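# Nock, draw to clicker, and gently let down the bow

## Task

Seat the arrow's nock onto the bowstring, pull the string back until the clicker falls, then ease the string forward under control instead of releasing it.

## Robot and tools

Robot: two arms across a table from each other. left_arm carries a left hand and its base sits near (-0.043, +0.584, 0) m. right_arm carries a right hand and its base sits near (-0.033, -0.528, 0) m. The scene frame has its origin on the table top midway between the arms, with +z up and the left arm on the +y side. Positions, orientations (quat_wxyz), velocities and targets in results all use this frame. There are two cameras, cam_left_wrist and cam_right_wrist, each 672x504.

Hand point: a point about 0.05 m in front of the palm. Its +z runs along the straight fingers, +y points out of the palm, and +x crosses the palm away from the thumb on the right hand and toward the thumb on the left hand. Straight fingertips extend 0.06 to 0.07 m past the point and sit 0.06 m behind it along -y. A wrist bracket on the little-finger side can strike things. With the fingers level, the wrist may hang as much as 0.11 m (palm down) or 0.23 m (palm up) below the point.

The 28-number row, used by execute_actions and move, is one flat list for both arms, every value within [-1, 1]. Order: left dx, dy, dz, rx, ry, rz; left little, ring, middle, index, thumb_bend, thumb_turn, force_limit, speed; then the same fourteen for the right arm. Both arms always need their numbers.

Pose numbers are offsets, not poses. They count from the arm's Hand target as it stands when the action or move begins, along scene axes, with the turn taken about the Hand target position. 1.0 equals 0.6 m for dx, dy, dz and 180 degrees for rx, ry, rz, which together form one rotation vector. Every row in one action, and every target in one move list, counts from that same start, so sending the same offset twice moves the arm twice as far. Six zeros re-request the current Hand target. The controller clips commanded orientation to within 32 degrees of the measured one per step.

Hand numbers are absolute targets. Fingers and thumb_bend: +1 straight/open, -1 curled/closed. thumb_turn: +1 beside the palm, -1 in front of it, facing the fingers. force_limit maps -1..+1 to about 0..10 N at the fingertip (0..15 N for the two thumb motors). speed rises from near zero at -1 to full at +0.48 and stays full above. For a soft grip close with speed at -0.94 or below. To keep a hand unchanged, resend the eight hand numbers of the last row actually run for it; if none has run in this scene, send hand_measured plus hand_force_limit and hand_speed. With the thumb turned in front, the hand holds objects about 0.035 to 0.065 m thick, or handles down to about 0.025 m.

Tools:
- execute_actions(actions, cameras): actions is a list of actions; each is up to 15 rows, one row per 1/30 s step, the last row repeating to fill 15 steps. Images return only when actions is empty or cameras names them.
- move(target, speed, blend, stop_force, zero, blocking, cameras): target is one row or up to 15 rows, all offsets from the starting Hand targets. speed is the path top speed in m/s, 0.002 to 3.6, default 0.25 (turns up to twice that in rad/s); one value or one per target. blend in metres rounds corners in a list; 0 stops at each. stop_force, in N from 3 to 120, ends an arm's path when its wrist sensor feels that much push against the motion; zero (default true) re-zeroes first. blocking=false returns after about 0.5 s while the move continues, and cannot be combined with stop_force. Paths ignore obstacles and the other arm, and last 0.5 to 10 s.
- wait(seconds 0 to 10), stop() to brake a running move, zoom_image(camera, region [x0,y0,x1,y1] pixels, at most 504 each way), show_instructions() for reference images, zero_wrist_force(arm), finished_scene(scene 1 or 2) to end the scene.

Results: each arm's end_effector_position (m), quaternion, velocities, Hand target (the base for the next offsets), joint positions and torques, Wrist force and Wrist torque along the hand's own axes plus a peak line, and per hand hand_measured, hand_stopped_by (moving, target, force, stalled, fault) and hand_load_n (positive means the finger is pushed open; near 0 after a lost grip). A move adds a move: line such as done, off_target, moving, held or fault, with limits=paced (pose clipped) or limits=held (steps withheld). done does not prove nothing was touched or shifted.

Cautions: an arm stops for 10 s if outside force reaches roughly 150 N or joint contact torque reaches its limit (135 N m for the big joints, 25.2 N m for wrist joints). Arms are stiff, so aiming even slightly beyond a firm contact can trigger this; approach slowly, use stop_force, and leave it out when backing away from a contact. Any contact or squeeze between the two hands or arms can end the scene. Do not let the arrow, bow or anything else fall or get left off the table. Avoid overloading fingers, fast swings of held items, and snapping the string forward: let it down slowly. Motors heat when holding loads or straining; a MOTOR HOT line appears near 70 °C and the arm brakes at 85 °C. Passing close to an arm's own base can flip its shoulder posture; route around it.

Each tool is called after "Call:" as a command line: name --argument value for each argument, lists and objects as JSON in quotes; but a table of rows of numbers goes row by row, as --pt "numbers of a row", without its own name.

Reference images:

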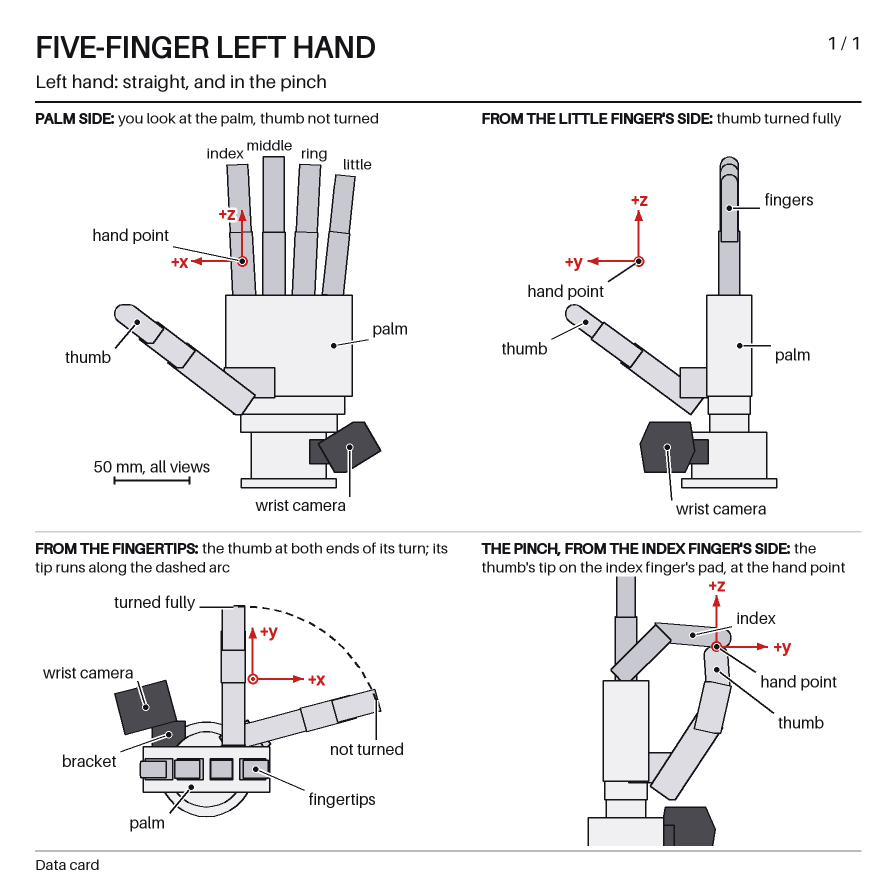

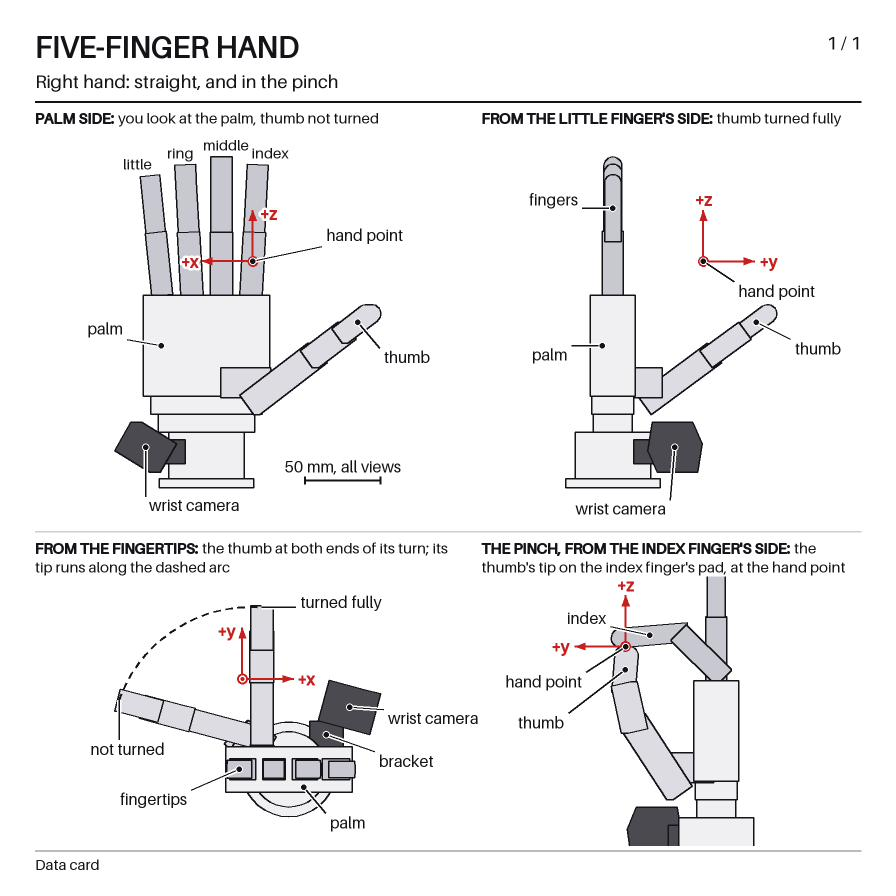

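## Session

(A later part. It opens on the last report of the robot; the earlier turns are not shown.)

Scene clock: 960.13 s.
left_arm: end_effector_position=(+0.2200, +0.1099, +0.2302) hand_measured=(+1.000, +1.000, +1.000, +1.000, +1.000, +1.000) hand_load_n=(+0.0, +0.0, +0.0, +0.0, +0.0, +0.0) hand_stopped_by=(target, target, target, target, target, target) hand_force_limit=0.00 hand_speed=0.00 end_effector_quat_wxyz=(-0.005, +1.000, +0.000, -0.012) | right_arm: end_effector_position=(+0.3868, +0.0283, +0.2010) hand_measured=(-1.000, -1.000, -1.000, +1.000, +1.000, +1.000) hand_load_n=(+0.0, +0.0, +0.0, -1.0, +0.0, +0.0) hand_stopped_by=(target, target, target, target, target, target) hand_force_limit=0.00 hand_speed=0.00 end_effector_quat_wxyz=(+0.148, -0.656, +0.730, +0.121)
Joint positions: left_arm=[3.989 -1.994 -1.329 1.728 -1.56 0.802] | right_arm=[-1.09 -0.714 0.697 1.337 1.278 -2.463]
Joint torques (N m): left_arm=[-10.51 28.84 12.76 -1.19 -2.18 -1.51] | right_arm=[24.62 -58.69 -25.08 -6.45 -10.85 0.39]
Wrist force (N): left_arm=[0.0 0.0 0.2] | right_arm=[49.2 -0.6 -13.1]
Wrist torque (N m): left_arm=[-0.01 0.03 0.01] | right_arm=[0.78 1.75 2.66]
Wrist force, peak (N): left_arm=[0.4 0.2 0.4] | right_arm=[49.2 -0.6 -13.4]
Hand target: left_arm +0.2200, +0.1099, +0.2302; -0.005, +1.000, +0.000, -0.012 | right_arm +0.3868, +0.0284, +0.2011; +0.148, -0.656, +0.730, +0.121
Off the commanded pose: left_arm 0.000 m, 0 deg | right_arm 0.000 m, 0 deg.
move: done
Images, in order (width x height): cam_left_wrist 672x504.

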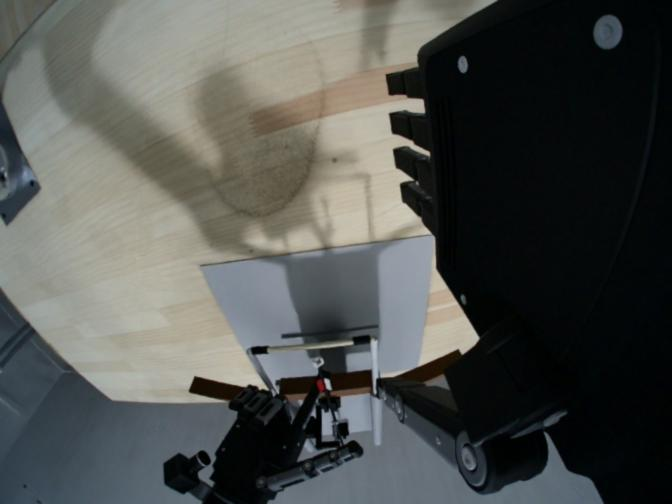

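Call:
move --target '[0, 0, 0, 0, 0, 0, 1, 1, 1, 1, 1, 1, 0, 0, 0, -0.01, 0, 0, 0, 0, -1, -1, -1, 1, 1, 1, 0, 0]' --cameras '["cam_left_wrist"]' --speed 0.05

Call:
zoom_image --camera "cam_left_wrist" --region '[260, 330, 380, 450]'

Scene clock: 964.73 s.
left_arm: end_effector_position=(+0.2200, +0.1099, +0.2302) hand_measured=(+1.000, +1.000, +1.000, +1.000, +1.000, +1.000) hand_load_n=(+0.0, +0.0, +0.0, +0.0, +0.0, +0.0) hand_stopped_by=(target, target, target, target, target, target) hand_force_limit=0.00 hand_speed=0.00 end_effector_quat_wxyz=(-0.005, +1.000, +0.000, -0.012) | right_arm: end_effector_position=(+0.3868, +0.0224, +0.2011) hand_measured=(-1.000, -1.000, -1.000, +1.000, +1.000, +1.000) hand_load_n=(+0.0, +0.0, +0.0, +0.0, +0.0, +0.0) hand_stopped_by=(target, target, target, target, target, target) hand_force_limit=0.00 hand_speed=0.00 end_effector_quat_wxyz=(+0.148, -0.656, +0.730, +0.121)
Joint positions: left_arm=[3.989 -1.994 -1.329 1.728 -1.56 0.802] | right_arm=[-1.099 -0.729 0.725 1.326 1.275 -2.472]
Joint torques (N m): left_arm=[-10.84 28.89 13.41 -1.15 -2.47 -1.63] | right_arm=[3.99 -43.03 -27.7 2.18 -1.34 0.38]
Wrist force (N): left_arm=[0.0 0.1 0.2] | right_arm=[1.0 0.3 -0.4]
Wrist torque (N m): left_arm=[0.00 0.01 0.02] | right_arm=[0.06 -0.12 0.14]
Wrist force, peak (N): left_arm=[0.6 0.0 0.4] | right_arm=[49.1 -0.8 -13.2]
Hand target: left_arm +0.2200, +0.1099, +0.2302; -0.005, +1.000, +0.000, -0.012 | right_arm +0.3868, +0.0224, +0.2011; +0.148, -0.656, +0.730, +0.121
Off the commanded pose: left_arm 0.000 m, 0 deg | right_arm 0.000 m, 0 deg.
move: done
Images, in order (width x height): cam_left_wrist 672x504.

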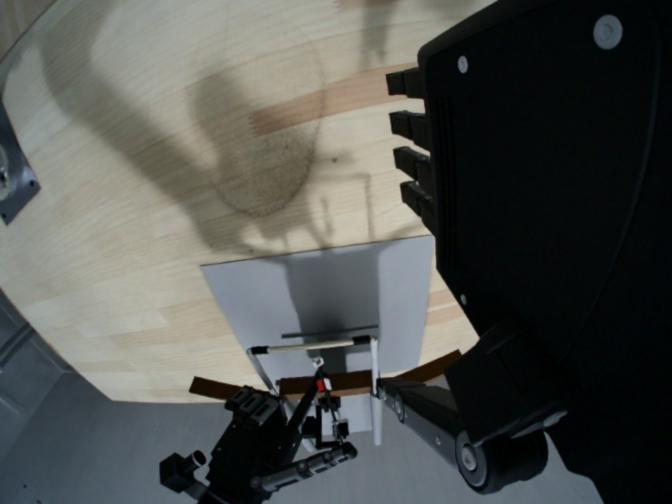

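Scaled by 4.200 from the camera's 672x504 image, which has a finer 960x720 frame.

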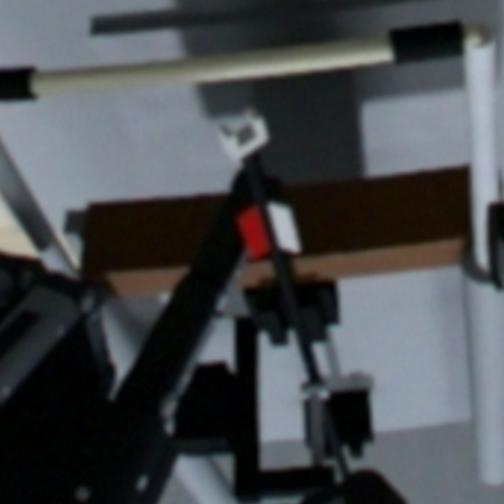

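Call:
move --pt "0 0 0 0 0 0 1 1 1 1 1 1 0 0 0 -0.0417 0 0 0 0 -1 -1 -1 1 1 1 0 0" --pt "0 0 0 0 0 0 1 1 1 1 1 1 0 0 -0.0045 -0.0417 0.07 0 0 0 -1 -1 -1 1 1 1 0 0" --speed 0.08 --cameras '["cam_left_wrist"]'

Call:
zoom_image --camera "cam_left_wrist" --region '[250, 150, 502, 402]'

Scene clock: 1005.13 s.
left_arm: end_effector_position=(+0.2200, +0.1099, +0.2302) hand_measured=(+1.000, +1.000, +1.000, +1.000, +1.000, +1.000) hand_load_n=(+0.0, +0.5, +0.0, +0.0, +0.0, +0.0) hand_stopped_by=(target, target, target, target, target, target) hand_force_limit=0.00 hand_speed=0.00 end_effector_quat_wxyz=(-0.005, +1.000, +0.000, -0.012) | right_arm: end_effector_position=(+0.3841, -0.0026, +0.2431) hand_measured=(-1.000, -1.000, -1.000, +1.000, +1.000, +1.000) hand_load_n=(+0.0, +0.0, +0.0, +0.0, -0.5, +0.0) hand_stopped_by=(target, target, target, target, target, target) hand_force_limit=0.00 hand_speed=0.00 end_effector_quat_wxyz=(+0.148, -0.656, +0.730, +0.121)
Joint positions: left_arm=[3.989 -1.994 -1.329 1.728 -1.56 0.802] | right_arm=[-1.133 -0.791 0.731 1.392 1.267 -2.506]
Joint torques (N m): left_arm=[-10.3 28.35 12.47 -1.07 -2.3 -1.36] | right_arm=[3.13 -42.83 -17.05 0.26 1.15 -1.28]
Wrist force (N): left_arm=[-0.2 -0.1 0.0] | right_arm=[1.2 0.2 -0.7]
Wrist torque (N m): left_arm=[-0.02 0.04 0.00] | right_arm=[0.07 -0.13 -0.07]
Wrist force, peak (N): left_arm=[0.6 -0.1 0.4] | right_arm=[2.1 0.3 -1.0]
Hand target: left_arm +0.2200, +0.1099, +0.2302; -0.005, +1.000, +0.000, -0.012 | right_arm +0.3841, -0.0026, +0.2431; +0.148, -0.656, +0.730, +0.121
Off the commanded pose: left_arm 0.000 m, 0 deg | right_arm 0.000 m, 0 deg.
move: done
Images, in order (width x height): cam_left_wrist 672x504.

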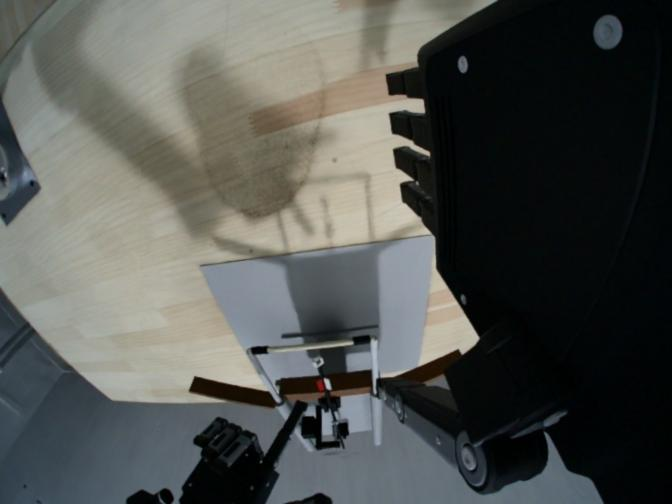

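Scaled by 2.000 from the camera's 672x504 image, which has a finer 960x720 frame.

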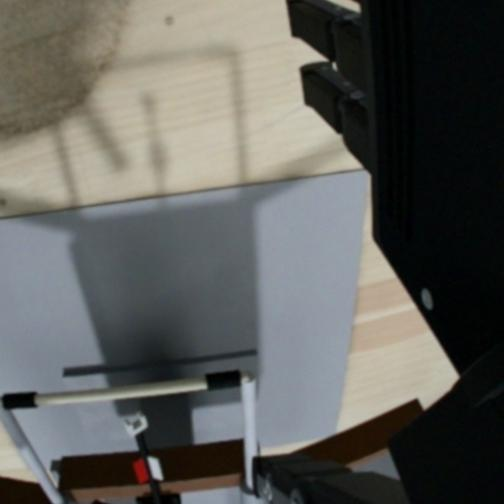

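Call:
zoom_image --camera "cam_left_wrist" --region '[280, 330, 380, 430]'

Scaled by 5.040 from the camera's 672x504 image, which has a finer 960x720 frame.

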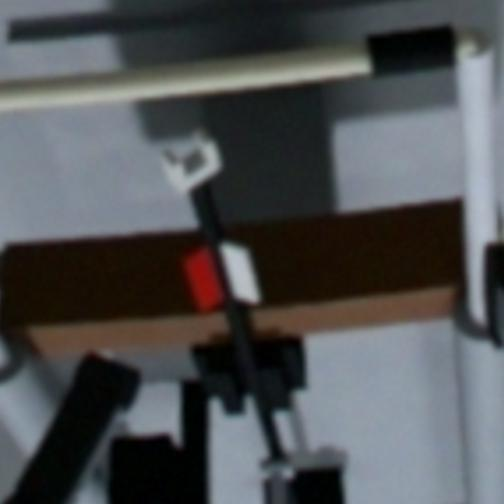

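Call:
move --pt "0 0 0 0 0 0 1 1 1 1 1 1 0 0 0 0 -0.0052 0 0 0 -1 -1 -1 1 1 1 0 0" --pt "0 0 0 0 0 0 1 1 1 1 1 1 0 0 -0.0025 0.027 -0.0052 0 0 0 -1 -1 -1 1 1 1 0 0" --speed 0.03 --stop_force 3.5 --cameras '["cam_left_wrist"]'

Call:
zoom_image --camera "cam_left_wrist" --region '[280, 330, 380, 430]'

Scene clock: 1021.50 s.
left_arm: end_effector_position=(+0.2200, +0.1099, +0.2302) hand_measured=(+1.000, +1.000, +1.000, +1.000, +1.000, +1.000) hand_load_n=(+0.0, +0.0, +0.0, +0.0, +0.0, +0.0) hand_stopped_by=(target, target, target, target, target, target) hand_force_limit=0.00 hand_speed=0.00 end_effector_quat_wxyz=(-0.005, +1.000, +0.000, -0.012) | right_arm: end_effector_position=(+0.3826, +0.0136, +0.2399) hand_measured=(-1.000, -1.000, -1.000, +1.000, +1.000, +1.000) hand_load_n=(+0.0, +0.0, +0.0, +0.0, +0.0, +0.0) hand_stopped_by=(target, target, target, target, target, target) hand_force_limit=0.00 hand_speed=0.00 end_effector_quat_wxyz=(+0.148, -0.656, +0.730, +0.121)
Joint positions: left_arm=[3.989 -1.994 -1.329 1.728 -1.56 0.802] | right_arm=[-1.108 -0.757 0.676 1.405 1.273 -2.481]
Joint torques (N m): left_arm=[-9.25 29.63 13.97 -1.28 -2.04 -1.58] | right_arm=[-5.38 -58.65 -11.77 -0.45 -0.9 -2.07]
Wrist force (N): left_arm=[-0.2 -0.3 0.1] | right_arm=[1.1 0.3 -0.5]
Wrist torque (N m): left_arm=[-0.05 0.05 0.00] | right_arm=[0.03 -0.13 0.00]
Wrist force, peak (N): left_arm=[0.3 0.0 0.5] | right_arm=[1.5 -0.1 -0.7]
Hand target: left_arm +0.2200, +0.1099, +0.2302; -0.005, +1.000, +0.000, -0.012 | right_arm +0.3826, +0.0136, +0.2399; +0.148, -0.656, +0.730, +0.121
Off the commanded pose: left_arm 0.000 m, 0 deg | right_arm 0.000 m, 0 deg.
move: done
Images, in order (width x height): cam_left_wrist 672x504.

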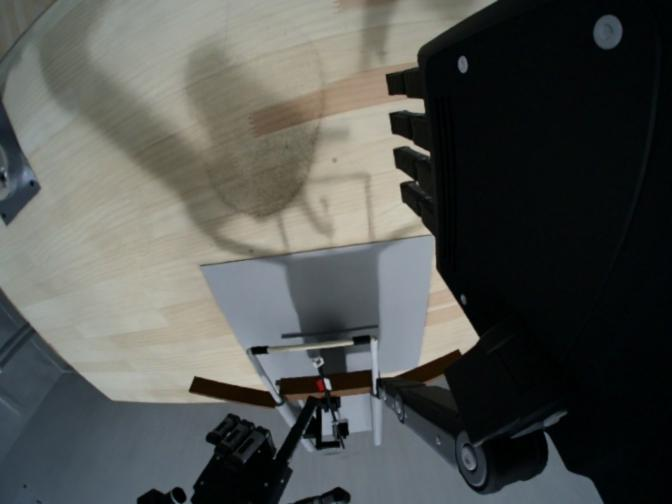

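Scaled by 5.040 from the camera's 672x504 image, which has a finer 960x720 frame.

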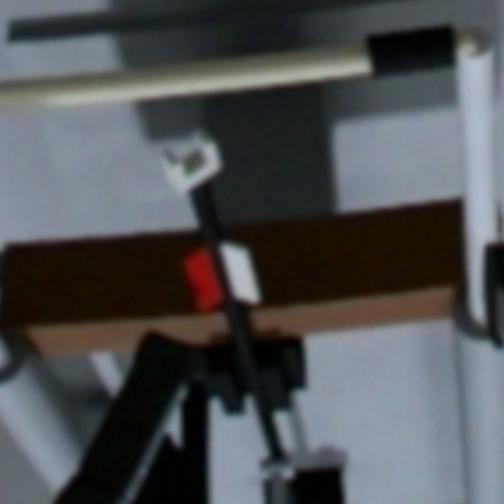

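Call:
move --target '[0,0,0,0,0,0,1,1,1,1,1,1,0,0,-0.0005,0.0058,0,0,0,0,-1,-1,-1,1,1,1,0,0]' --speed 0.02 --stop_force 3.5 --cameras '["cam_left_wrist"]'

Call:
zoom_image --camera "cam_left_wrist" --region '[280, 330, 380, 430]'

Scene clock: 1030.13 s.
left_arm: end_effector_position=(+0.2200, +0.1099, +0.2302) hand_measured=(+1.000, +1.000, +1.000, +1.000, +1.000, +1.000) hand_load_n=(+0.0, +0.0, +0.0, +0.0, +0.0, +0.0) hand_stopped_by=(target, target, target, target, target, target) hand_force_limit=0.00 hand_speed=0.00 end_effector_quat_wxyz=(-0.005, +1.000, +0.000, -0.012) | right_arm: end_effector_position=(+0.3823, +0.0171, +0.2399) hand_measured=(-1.000, -1.000, -1.000, +1.000, +1.000, +1.000) hand_load_n=(+0.5, +0.0, +0.0, +0.0, +0.0, +0.0) hand_stopped_by=(target, target, target, target, target, target) hand_force_limit=0.00 hand_speed=0.00 end_effector_quat_wxyz=(+0.148, -0.656, +0.730, +0.121)
Joint positions: left_arm=[3.989 -1.994 -1.329 1.728 -1.56 0.802] | right_arm=[-1.103 -0.748 0.661 1.411 1.274 -2.476]
Joint torques (N m): left_arm=[-10.31 29 13.91 -1.4 -2.17 -1.33] | right_arm=[-4.05 -59.34 -11.01 -0.2 -0.17 -1.44]
Wrist force (N): left_arm=[0.2 0.1 0.0] | right_arm=[1.2 0.3 -0.3]
Wrist torque (N m): left_arm=[0.02 -0.01 0.01] | right_arm=[0.01 -0.17 -0.04]
Wrist force, peak (N): left_arm=[0.5 -0.4 0.3] | right_arm=[1.3 0.2 -0.4]
Hand target: left_arm +0.2200, +0.1099, +0.2302; -0.005, +1.000, +0.000, -0.012 | right_arm +0.3823, +0.0171, +0.2399; +0.148, -0.656, +0.730, +0.121
Off the commanded pose: left_arm 0.000 m, 0 deg | right_arm 0.000 m, 0 deg.
move: done
Images, in order (width x height): cam_left_wrist 672x504.

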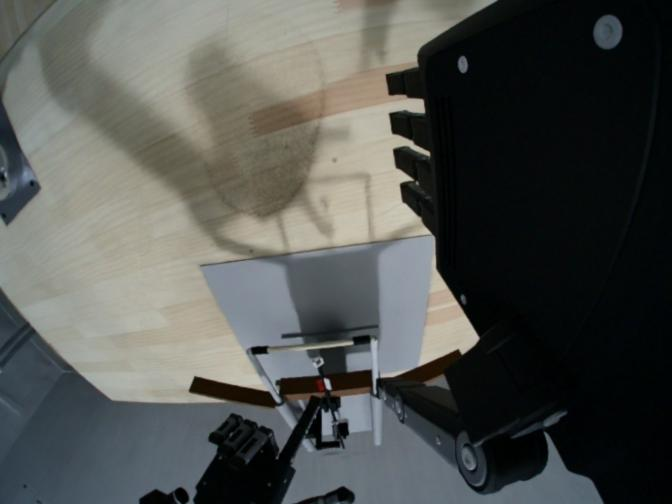

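Scaled by 5.040 from the camera's 672x504 image, which has a finer 960x720 frame.

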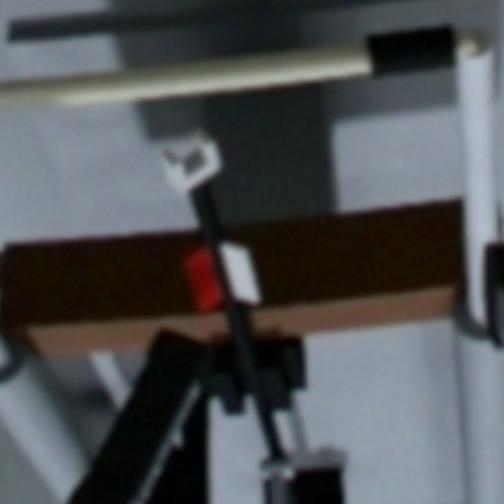

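Call:
move --pt "0 0 0 0 0 0 1 1 1 1 1 1 0 0 0.0025 -0.03 0 0 0 0 -1 -1 -1 1 1 1 0 0" --pt "0 0 0 0 0 0 1 1 1 1 1 1 0 0 0.0025 -0.03 -0.0067 0 0 0 -1 -1 -1 1 1 1 0 0" --pt "0 0 0 0 0 0 1 1 1 1 1 1 0 0 0 0 -0.0067 0 0 0 -1 -1 -1 1 1 1 0 0" --speed '[0.05,0.05,0.025]' --stop_force 3.5 --cameras '["cam_left_wrist"]'

Call:
zoom_image --camera "cam_left_wrist" --region '[280, 330, 380, 430]'

Scene clock: 1056.87 s.
left_arm: end_effector_position=(+0.2200, +0.1099, +0.2302) hand_measured=(+1.000, +1.000, +1.000, +1.000, +1.000, +1.000) hand_load_n=(+0.0, +0.0, +0.0, +0.0, +0.0, +0.0) hand_stopped_by=(target, target, target, target, target, target) hand_force_limit=0.00 hand_speed=0.00 end_effector_quat_wxyz=(-0.005, +1.000, +0.000, -0.012) | right_arm: end_effector_position=(+0.3823, +0.0171, +0.2359) hand_measured=(-1.000, -1.000, -1.000, +1.000, +1.000, +1.000) hand_load_n=(+0.0, +0.0, +0.0, +0.0, +0.0, +0.0) hand_stopped_by=(target, target, target, target, target, target) hand_force_limit=0.00 hand_speed=0.00 end_effector_quat_wxyz=(+0.148, -0.656, +0.730, +0.121)
Joint positions: left_arm=[3.989 -1.994 -1.329 1.728 -1.56 0.802] | right_arm=[-1.103 -0.75 0.674 1.399 1.274 -2.476]
Joint torques (N m): left_arm=[-9.51 29.52 13.14 -1.43 -2.14 -1.39] | right_arm=[-5.95 -59.36 -11.28 -0.55 -0.98 -2.04]
Wrist force (N): left_arm=[0.2 -0.2 0.2] | right_arm=[1.1 0.2 -0.3]
Wrist torque (N m): left_arm=[-0.03 -0.01 0.02] | right_arm=[0.01 -0.15 -0.01]
Wrist force, peak (N): left_arm=[0.3 0.4 0.5] | right_arm=[1.3 -0.1 -1.4]
Hand target: left_arm +0.2200, +0.1099, +0.2302; -0.005, +1.000, +0.000, -0.012 | right_arm +0.3823, +0.0171, +0.2359; +0.148, -0.656, +0.730, +0.121
Off the commanded pose: left_arm 0.000 m, 0 deg | right_arm 0.000 m, 0 deg.
move: done
Images, in order (width x height): cam_left_wrist 672x504.

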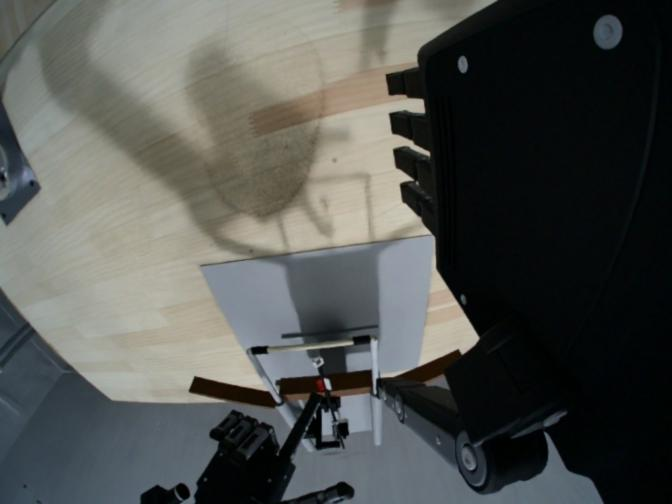

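Scaled by 5.040 from the camera's 672x504 image, which has a finer 960x720 frame.

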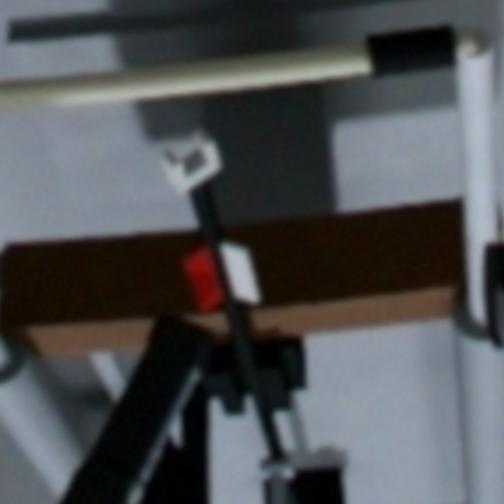

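Call:
zoom_image --camera "cam_left_wrist" --region '[300, 350, 350, 400]'

Scaled by 10.080 from the camera's 672x504 image, which has a finer 960x720 frame.

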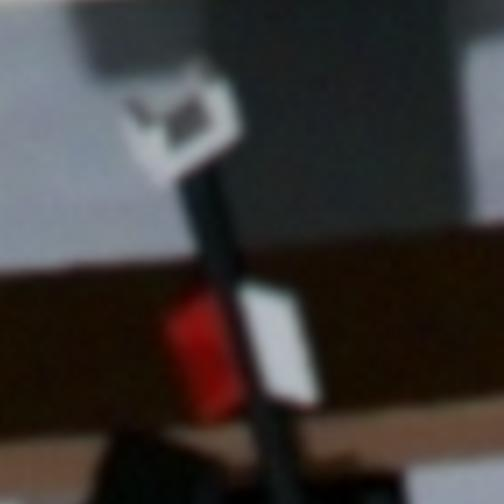

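Call:
move --pt "0 0 0 0 0 0 1 1 1 1 1 1 0 0 0.0025 -0.025 0 0 0 0 -1 -1 -1 1 1 1 0 0" --pt "0 0 0 0 0 0 1 1 1 1 1 1 0 0 -0.016 -0.025 0 0 0 0 -1 -1 -1 1 1 1 0 0" --pt "0 0 0 0 0 0 1 1 1 1 1 1 0 0 -0.0187 0.004 0 0 0 0 -1 -1 -1 1 1 1 0 0" --speed '[0.05,0.05,0.025]' --stop_force 3.5 --cameras '["cam_left_wrist"]'

Call:
zoom_image --camera "cam_left_wrist" --region '[290, 350, 350, 410]'

Scene clock: 1092.43 s.
left_arm: end_effector_position=(+0.2200, +0.1099, +0.2302) hand_measured=(+1.000, +1.000, +1.000, +1.000, +1.000, +1.000) hand_load_n=(+0.0, +0.0, +0.0, +0.0, +0.0, +0.0) hand_stopped_by=(target, target, target, target, target, target) hand_force_limit=0.00 hand_speed=0.00 end_effector_quat_wxyz=(-0.005, +1.000, +0.000, -0.012) | right_arm: end_effector_position=(+0.3711, +0.0195, +0.2359) hand_measured=(-1.000, -1.000, -1.000, +1.000, +1.000, +1.000) hand_load_n=(+0.0, +0.0, +0.0, +0.0, +0.0, +0.0) hand_stopped_by=(target, target, target, target, target, target) hand_force_limit=0.00 hand_speed=0.00 end_effector_quat_wxyz=(+0.148, -0.656, +0.730, +0.121)
Joint positions: left_arm=[3.989 -1.994 -1.329 1.728 -1.56 0.802] | right_arm=[-1.09 -0.775 0.717 1.377 1.277 -2.463]
Joint torques (N m): left_arm=[-9.12 30.39 13.6 -1.38 -2.11 -1.53] | right_arm=[-6.13 -58.86 -11.66 -0.59 -1.02 -2.13]
Wrist force (N): left_arm=[0.4 -0.1 0.4] | right_arm=[1.0 0.1 -0.5]
Wrist torque (N m): left_arm=[-0.04 -0.04 0.04] | right_arm=[0.00 -0.11 -0.01]
Wrist force, peak (N): left_arm=[0.4 0.5 0.2] | right_arm=[1.8 0.8 -0.9]
Hand target: left_arm +0.2200, +0.1099, +0.2302; -0.005, +1.000, +0.000, -0.012 | right_arm +0.3711, +0.0195, +0.2359; +0.148, -0.656, +0.730, +0.121
Off the commanded pose: left_arm 0.000 m, 0 deg | right_arm 0.000 m, 0 deg.
move: done
Images, in order (width x height): cam_left_wrist 672x504.

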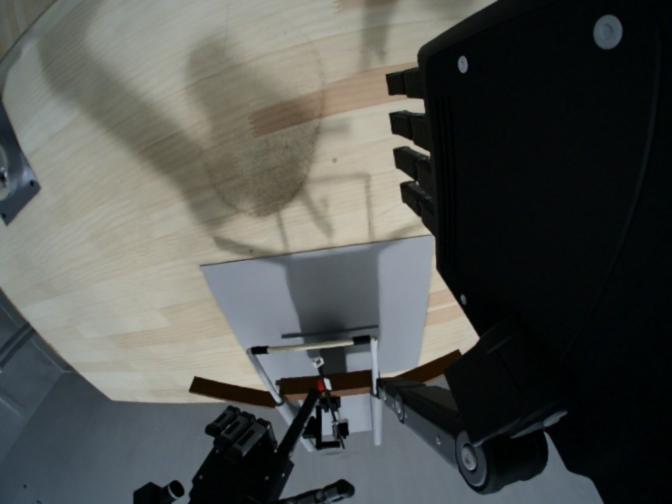

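Scaled by 8.400 from the camera's 672x504 image, which has a finer 960x720 frame.

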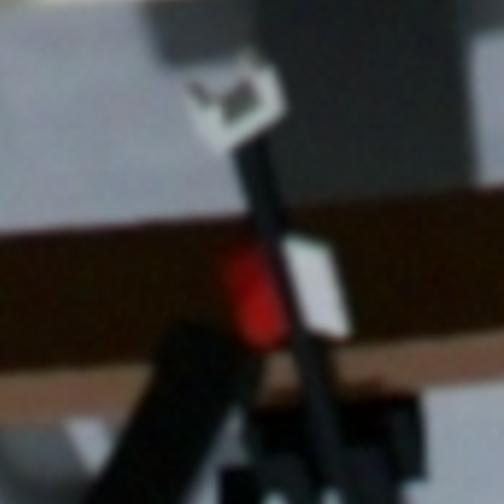

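Call:
move --target '[0,0,0,0,0,0,1,1,1,1,1,1,0,0,-0.0005,0.005,0,0,0,0,-1,-1,-1,1,1,1,0,0]' --speed 0.02 --stop_force 3.5 --cameras '["cam_left_wrist"]'

Call:
zoom_image --camera "cam_left_wrist" --region '[290, 350, 350, 410]'

Scene clock: 1098.27 s.
left_arm: end_effector_position=(+0.2200, +0.1099, +0.2302) hand_measured=(+1.000, +1.000, +1.000, +1.000, +1.000, +1.000) hand_load_n=(+0.0, +0.0, +0.0, +0.0, +0.0, +0.0) hand_stopped_by=(target, target, target, target, target, target) hand_force_limit=0.00 hand_speed=0.00 end_effector_quat_wxyz=(-0.005, +1.000, +0.000, -0.012) | right_arm: end_effector_position=(+0.3707, +0.0225, +0.2359) hand_measured=(-1.000, -1.000, -1.000, +1.000, +1.000, +1.000) hand_load_n=(+0.0, +0.0, +0.0, +0.0, +0.0, +0.0) hand_stopped_by=(target, target, target, target, target, target) hand_force_limit=0.00 hand_speed=0.00 end_effector_quat_wxyz=(+0.148, -0.656, +0.730, +0.121)
Joint positions: left_arm=[3.989 -1.994 -1.329 1.728 -1.56 0.802] | right_arm=[-1.085 -0.768 0.705 1.381 1.279 -2.458]
Joint torques (N m): left_arm=[-8.07 29.89 13.86 -1.68 -2.09 -1.43] | right_arm=[-3.63 -59.07 -11.28 0.12 0.05 -1.51]
Wrist force (N): left_arm=[0.2 -0.1 -0.1] | right_arm=[0.8 0.3 -0.2]
Wrist torque (N m): left_arm=[0.00 -0.01 0.02] | right_arm=[0.00 -0.10 -0.05]
Wrist force, peak (N): left_arm=[0.4 0.3 0.5] | right_arm=[1.1 0.3 -0.4]
Hand target: left_arm +0.2200, +0.1099, +0.2302; -0.005, +1.000, +0.000, -0.012 | right_arm +0.3708, +0.0225, +0.2359; +0.148, -0.656, +0.730, +0.121
Off the commanded pose: left_arm 0.000 m, 0 deg | right_arm 0.000 m, 0 deg.
move: done
Images, in order (width x height): cam_left_wrist 672x504.

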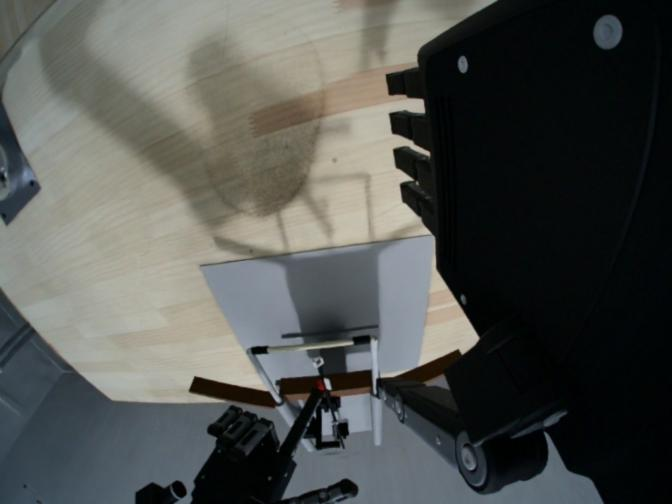

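Scaled by 8.400 from the camera's 672x504 image, which has a finer 960x720 frame.

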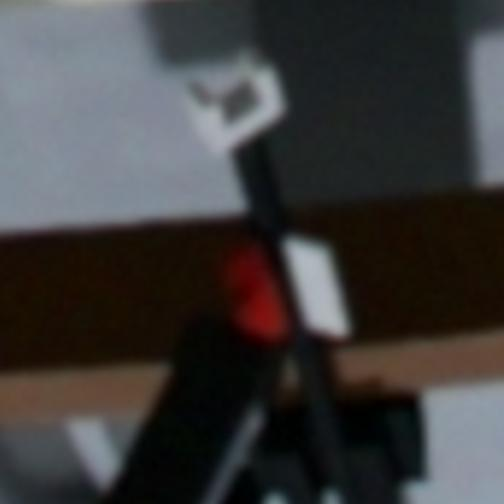

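Call:
move --target '[0,0,0,0,0,0,1,1,1,1,1,1,0,0,-0.0005,0.005,0,0,0,0,-1,-1,-1,1,1,1,0,0]' --speed 0.02 --stop_force 3.5 --cameras '["cam_left_wrist"]'

Call:
zoom_image --camera "cam_left_wrist" --region '[290, 350, 350, 410]'

Scene clock: 1105.40 s.
left_arm: end_effector_position=(+0.2200, +0.1099, +0.2302) hand_measured=(+1.000, +1.000, +1.000, +1.000, +1.000, +1.000) hand_load_n=(+0.0, +0.0, +0.0, +0.0, +0.0, +0.0) hand_stopped_by=(target, target, target, target, target, target) hand_force_limit=0.00 hand_speed=0.00 end_effector_quat_wxyz=(-0.005, +1.000, +0.000, -0.012) | right_arm: end_effector_position=(+0.3705, +0.0255, +0.2359) hand_measured=(-1.000, -1.000, -1.000, +1.000, +1.000, +1.000) hand_load_n=(+0.0, +0.0, +0.0, +0.0, +0.0, +0.0) hand_stopped_by=(target, target, target, target, target, target) hand_force_limit=0.00 hand_speed=0.00 end_effector_quat_wxyz=(+0.148, -0.656, +0.730, +0.121)
Joint positions: left_arm=[3.989 -1.994 -1.329 1.728 -1.56 0.802] | right_arm=[-1.081 -0.761 0.693 1.385 1.28 -2.453]
Joint torques (N m): left_arm=[-9.63 28.2 14.65 -1.77 -2.03 -1.36] | right_arm=[-3.99 -58.9 -11.32 0.13 0.06 -1.34]
Wrist force (N): left_arm=[0.1 0.2 0.2] | right_arm=[1.0 0.2 0.0]
Wrist torque (N m): left_arm=[0.01 0.01 0.01] | right_arm=[-0.02 -0.14 -0.05]
Wrist force, peak (N): left_arm=[0.4 0.1 0.4] | right_arm=[1.1 0.2 -0.5]
Hand target: left_arm +0.2200, +0.1099, +0.2302; -0.005, +1.000, +0.000, -0.012 | right_arm +0.3705, +0.0255, +0.2359; +0.148, -0.656, +0.730, +0.121
Off the commanded pose: left_arm 0.000 m, 0 deg | right_arm 0.000 m, 0 deg.
move: done
Images, in order (width x height): cam_left_wrist 672x504.

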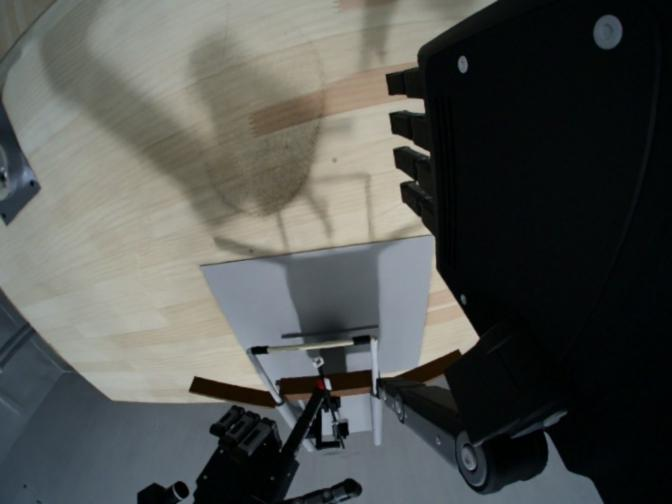

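Scaled by 8.400 from the camera's 672x504 image, which has a finer 960x720 frame.

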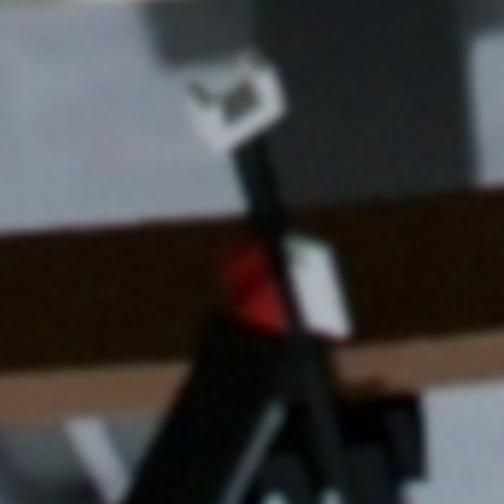

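Call:
move --pt "0 0 0 0 0 0 1 1 1 1 1 1 0 0 0.004 -0.037 0 0 0 0 -1 -1 -1 1 1 1 0 0" --pt "0 0 0 0 0 0 1 1 1 1 1 1 0 0 0.004 -0.037 -0.0067 0 0 0 -1 -1 -1 1 1 1 0 0" --pt "0 0 0 0 0 0 1 1 1 1 1 1 0 0 0 -0.005 -0.0067 0 0 0 -1 -1 -1 1 1 1 0 0" --speed '[0.06,0.05,0.025]' --stop_force 3.5 --cameras '["cam_left_wrist"]'

Call:
zoom_image --camera "cam_left_wrist" --region '[290, 350, 350, 410]'

Scene clock: 1117.27 s.
left_arm: end_effector_position=(+0.2200, +0.1099, +0.2302) hand_measured=(+1.000, +1.000, +1.000, +1.000, +1.000, +1.000) hand_load_n=(+0.0, +0.0, +0.0, +0.0, +0.0, +0.0) hand_stopped_by=(target, target, target, target, target, target) hand_force_limit=0.00 hand_speed=0.00 end_effector_quat_wxyz=(-0.005, +1.000, +0.000, -0.012) | right_arm: end_effector_position=(+0.3705, +0.0225, +0.2319) hand_measured=(-1.000, -1.000, -1.000, +1.000, +1.000, +1.000) hand_load_n=(+0.0, +0.0, +0.0, +0.0, +0.0, +0.0) hand_stopped_by=(target, target, target, target, target, target) hand_force_limit=0.00 hand_speed=0.00 end_effector_quat_wxyz=(+0.148, -0.656, +0.730, +0.121)
Joint positions: left_arm=[3.989 -1.994 -1.329 1.728 -1.56 0.802] | right_arm=[-1.085 -0.77 0.718 1.369 1.279 -2.458]
Joint torques (N m): left_arm=[-7.97 30.08 14.67 -1.78 -2.01 -1.38] | right_arm=[-6.35 -58.92 -11.65 -0.62 -0.96 -1.94]
Wrist force (N): left_arm=[-0.1 0.2 0.2] | right_arm=[0.7 0.0 -0.3]
Wrist torque (N m): left_arm=[0.02 0.05 -0.01] | right_arm=[-0.01 -0.08 -0.02]
Wrist force, peak (N): left_arm=[0.1 0.2 0.7] | right_arm=[1.8 0.2 -1.2]
Hand target: left_arm +0.2200, +0.1099, +0.2302; -0.005, +1.000, +0.000, -0.012 | right_arm +0.3705, +0.0225, +0.2319; +0.148, -0.656, +0.730, +0.121
Off the commanded pose: left_arm 0.000 m, 0 deg | right_arm 0.000 m, 0 deg.
move: done
Images, in order (width x height): cam_left_wrist 672x504.

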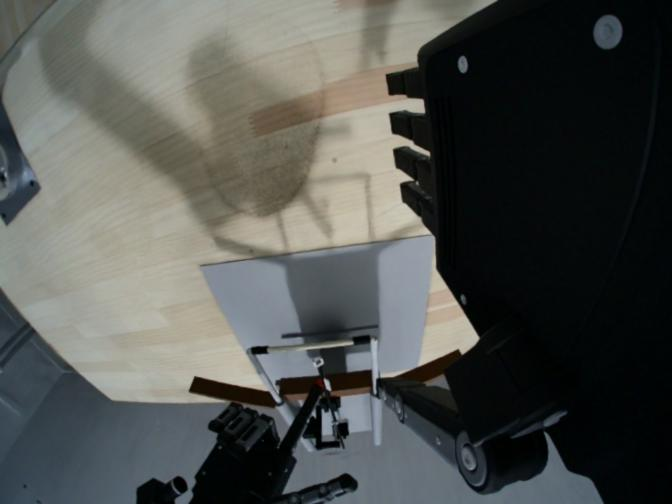

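Scaled by 8.400 from the camera's 672x504 image, which has a finer 960x720 frame.

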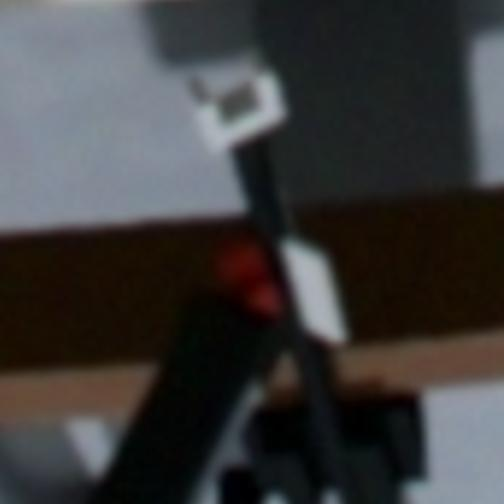

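Call:
zoom_image --camera "cam_left_wrist" --region '[305, 350, 340, 395]'

Scaled by 11.200 from the camera's 672x504 image, which has a finer 960x720 frame.

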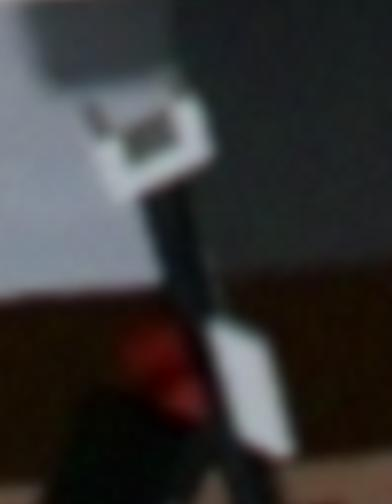

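Call:
move --pt "0 0 0 0 0 0 1 1 1 1 1 1 0 0 0.002 -0.03 0 0 0 0 -1 -1 -1 1 1 1 0 0" --pt "0 0 0 0 0 0 1 1 1 1 1 1 0 0 -0.005 -0.03 -0.0135 0 0 0 -1 -1 -1 1 1 1 0 0" --pt "0 0 0 0 0 0 1 1 1 1 1 1 0 0 -0.008 -0.0007 -0.0135 0 0 0 -1 -1 -1 1 1 1 0 0" --speed '[0.06,0.05,0.02]' --stop_force 3.5 --cameras '["cam_left_wrist"]'

Call:
zoom_image --camera "cam_left_wrist" --region '[300, 350, 345, 395]'

Scene clock: 1158.03 s.
left_arm: end_effector_position=(+0.2200, +0.1099, +0.2302) hand_measured=(+1.000, +1.000, +1.000, +1.000, +1.000, +1.000) hand_load_n=(+0.0, +0.0, +0.0, +0.0, +0.0, +0.0) hand_stopped_by=(target, target, target, target, target, target) hand_force_limit=0.00 hand_speed=0.00 end_effector_quat_wxyz=(-0.005, +1.000, +0.000, -0.012) | right_arm: end_effector_position=(+0.3657, +0.0221, +0.2238) hand_measured=(-1.000, -1.000, -1.000, +1.000, +1.000, +1.000) hand_load_n=(+0.0, +0.0, +0.0, +0.0, +0.0, +0.0) hand_stopped_by=(target, target, target, target, target, target) hand_force_limit=0.00 hand_speed=0.00 end_effector_quat_wxyz=(+0.148, -0.656, +0.730, +0.121)
Joint positions: left_arm=[3.989 -1.994 -1.329 1.728 -1.56 0.802] | right_arm=[-1.081 -0.784 0.764 1.337 1.28 -2.454]
Joint torques (N m): left_arm=[-8.02 29.96 14.42 -1.82 -1.92 -1.32] | right_arm=[-5.26 -58.5 -11.26 -0.5 -1.23 -1.94]
Wrist force (N): left_arm=[0.0 -0.1 0.2] | right_arm=[1.6 0.3 -0.4]
Wrist torque (N m): left_arm=[-0.03 0.02 0.02] | right_arm=[0.04 -0.19 0.05]
Wrist force, peak (N): left_arm=[0.2 0.4 0.6] | right_arm=[2.2 0.0 -1.8]
Hand target: left_arm +0.2200, +0.1099, +0.2302; -0.005, +1.000, +0.000, -0.012 | right_arm +0.3657, +0.0221, +0.2238; +0.148, -0.656, +0.730, +0.121
Off the commanded pose: left_arm 0.000 m, 0 deg | right_arm 0.000 m, 0 deg.
move: done
Images, in order (width x height): cam_left_wrist 672x504.

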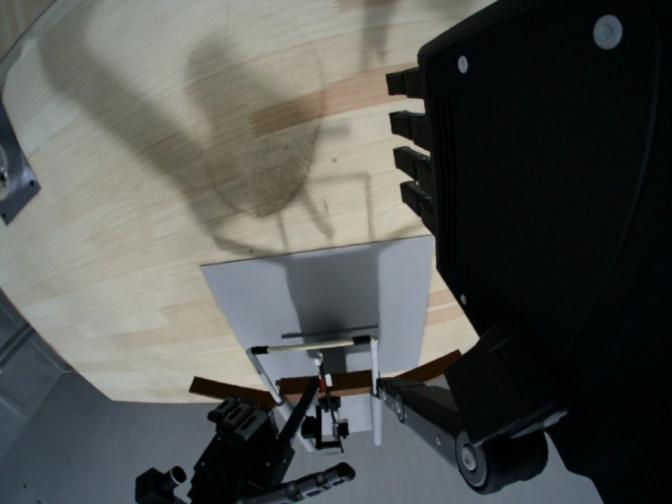

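Scaled by 11.200 from the camera's 672x504 image, which has a finer 960x720 frame.

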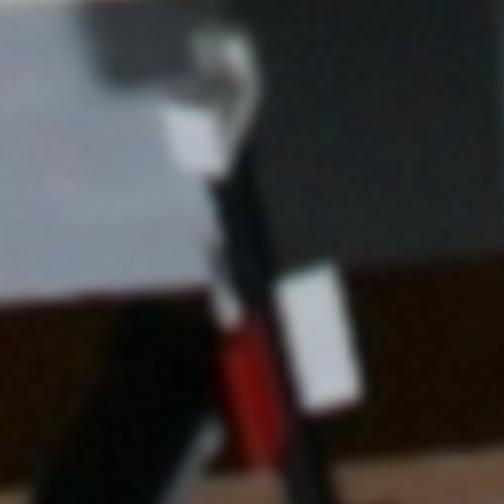

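Call:
move --target '[0,0,0,0,0,0,1,1,1,1,1,1,0,0,-0.0004,0.0048,0.0055,0,0,0,-1,-1,-1,1,1,1,0,0]' --speed 0.02 --stop_force 3.5 --cameras '["cam_left_wrist"]'

Call:
zoom_image --camera "cam_left_wrist" --region '[300, 350, 345, 395]'

Scene clock: 1168.17 s.
left_arm: end_effector_position=(+0.2200, +0.1099, +0.2302) hand_measured=(+1.000, +1.000, +1.000, +1.000, +1.000, +1.000) hand_load_n=(+0.0, +0.0, +0.0, +0.0, -0.5, +0.0) hand_stopped_by=(target, target, target, target, target, target) hand_force_limit=0.00 hand_speed=0.00 end_effector_quat_wxyz=(-0.005, +1.000, +0.000, -0.012) | right_arm: end_effector_position=(+0.3654, +0.0249, +0.2271) hand_measured=(-1.000, -1.000, -1.000, +1.000, +1.000, +1.000) hand_load_n=(+0.0, +0.0, +0.0, +0.0, +0.0, +0.0) hand_stopped_by=(target, target, target, target, target, target) hand_force_limit=0.00 hand_speed=0.00 end_effector_quat_wxyz=(+0.148, -0.656, +0.730, +0.121)
Joint positions: left_arm=[3.989 -1.994 -1.329 1.728 -1.56 0.802] | right_arm=[-1.077 -0.778 0.744 1.349 1.281 -2.45]
Joint torques (N m): left_arm=[-7.69 29.94 14.75 -1.77 -1.93 -1.33] | right_arm=[-3.63 -57.58 -11.82 -0.79 -0.52 -1.45]
Wrist force (N): left_arm=[0.3 0.1 0.1] | right_arm=[2.6 0.1 -1.4]
Wrist torque (N m): left_arm=[0.01 -0.03 0.03] | right_arm=[0.11 -0.07 0.06]
Wrist force, peak (N): left_arm=[0.1 0.4 0.5] | right_arm=[3.3 0.0 -2.4]
Hand target: left_arm +0.2200, +0.1099, +0.2302; -0.005, +1.000, +0.000, -0.012 | right_arm +0.3654, +0.0249, +0.2271; +0.148, -0.656, +0.730, +0.121
Off the commanded pose: left_arm 0.000 m, 0 deg | right_arm 0.000 m, 0 deg.
move: done
Images, in order (width x height): cam_left_wrist 672x504.

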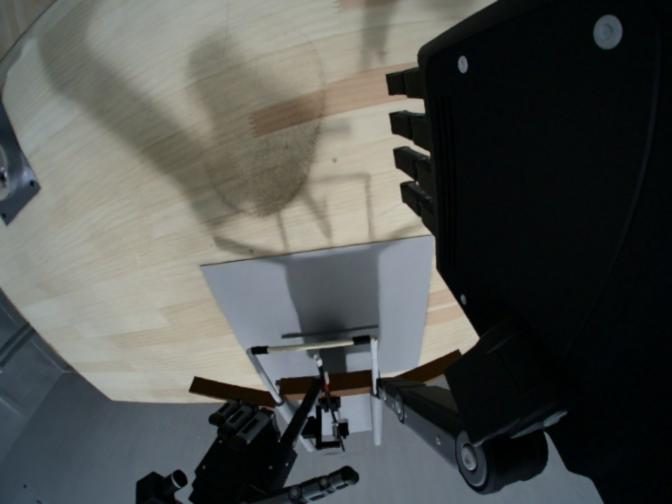

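Scaled by 11.200 from the camera's 672x504 image, which has a finer 960x720 frame.

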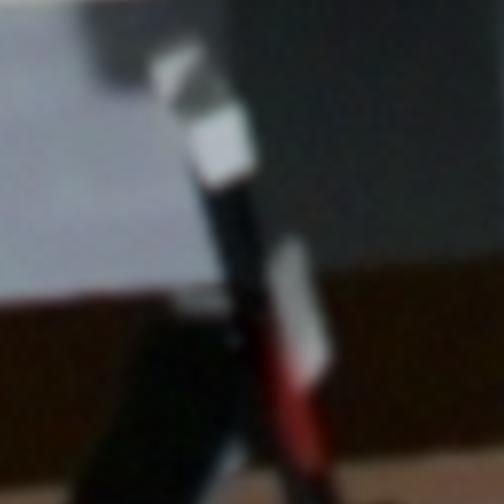

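Call:
move --pt "0 0 0 0 0 0 1 1 1 1 1 1 0 0 0 -0.004 -0.002 0 0 0 -1 -1 -1 1 1 1 0 0" --pt "0 0 0 0 0 0 1 1 1 1 1 1 0 0 0 -0.0045 -0.0058 0 0 0 -1 -1 -1 1 1 1 0 0" --speed 0.02 --cameras '["cam_left_wrist"]'

Call:
zoom_image --camera "cam_left_wrist" --region '[300, 350, 345, 395]'

Scene clock: 1196.17 s.
left_arm: end_effector_position=(+0.2200, +0.1099, +0.2302) hand_measured=(+1.000, +1.000, +1.000, +1.000, +1.000, +1.000) hand_load_n=(+0.0, +0.0, +0.0, +0.0, +0.0, +0.0) hand_stopped_by=(target, target, target, target, target, target) hand_force_limit=0.00 hand_speed=0.00 end_effector_quat_wxyz=(-0.005, +1.000, +0.000, -0.012) | right_arm: end_effector_position=(+0.3655, +0.0222, +0.2236) hand_measured=(-1.000, -1.000, -1.000, +1.000, +1.000, +1.000) hand_load_n=(+0.0, +0.0, +0.0, -0.5, +0.0, +0.0) hand_stopped_by=(target, target, target, target, target, target) hand_force_limit=0.00 hand_speed=0.00 end_effector_quat_wxyz=(+0.148, -0.656, +0.730, +0.121)
Joint positions: left_arm=[3.989 -1.994 -1.329 1.728 -1.56 0.802] | right_arm=[-1.081 -0.784 0.765 1.336 1.28 -2.454]
Joint torques (N m): left_arm=[-7.08 30.92 14.96 -2.12 -1.69 -1.31] | right_arm=[-3.4 -54.91 -28.28 4.44 -1.86 -1.36]
Wrist force (N): left_arm=[-0.1 -0.1 0.0] | right_arm=[1.0 0.8 -1.0]
Wrist torque (N m): left_arm=[-0.03 0.03 0.00] | right_arm=[0.09 -0.16 0.17]
Wrist force, peak (N): left_arm=[0.1 0.3 0.5] | right_arm=[2.6 0.2 -1.8]
Hand target: left_arm +0.2200, +0.1099, +0.2302; -0.005, +1.000, +0.000, -0.012 | right_arm +0.3654, +0.0222, +0.2236; +0.148, -0.656, +0.730, +0.121
Off the commanded pose: left_arm 0.000 m, 0 deg | right_arm 0.000 m, 0 deg.
move: done
Images, in order (width x height): cam_left_wrist 672x504.

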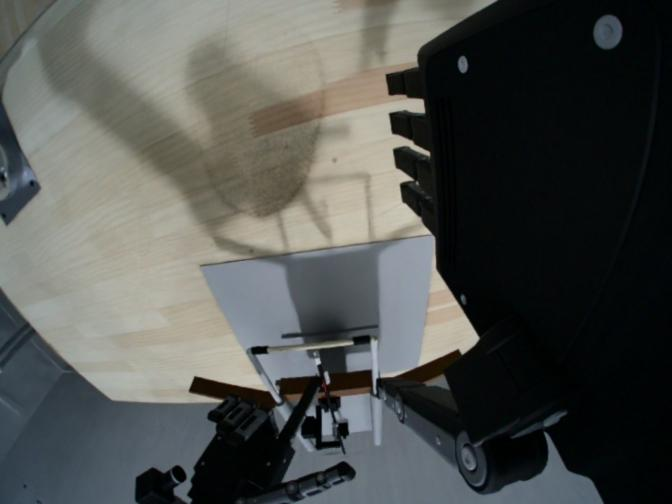

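Scaled by 11.200 from the camera's 672x504 image, which has a finer 960x720 frame.

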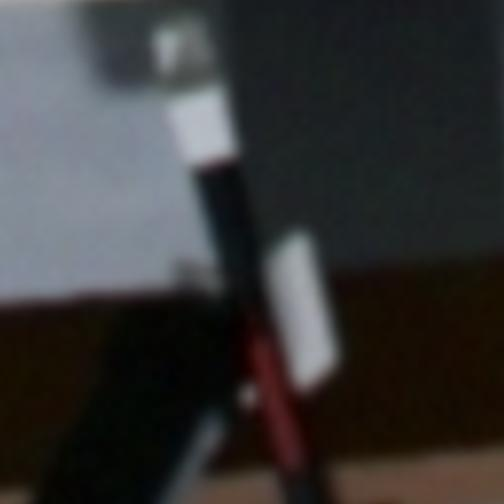

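Call:
zoom_image --camera "cam_left_wrist" --region '[305, 345, 330, 370]'

Scaled by 20.160 from the camera's 672x504 image, which has a finer 960x720 frame.

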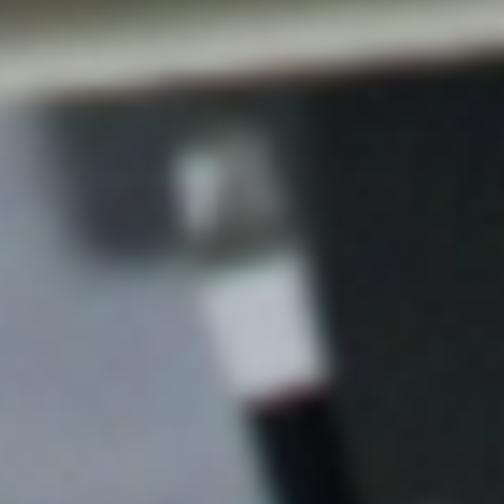

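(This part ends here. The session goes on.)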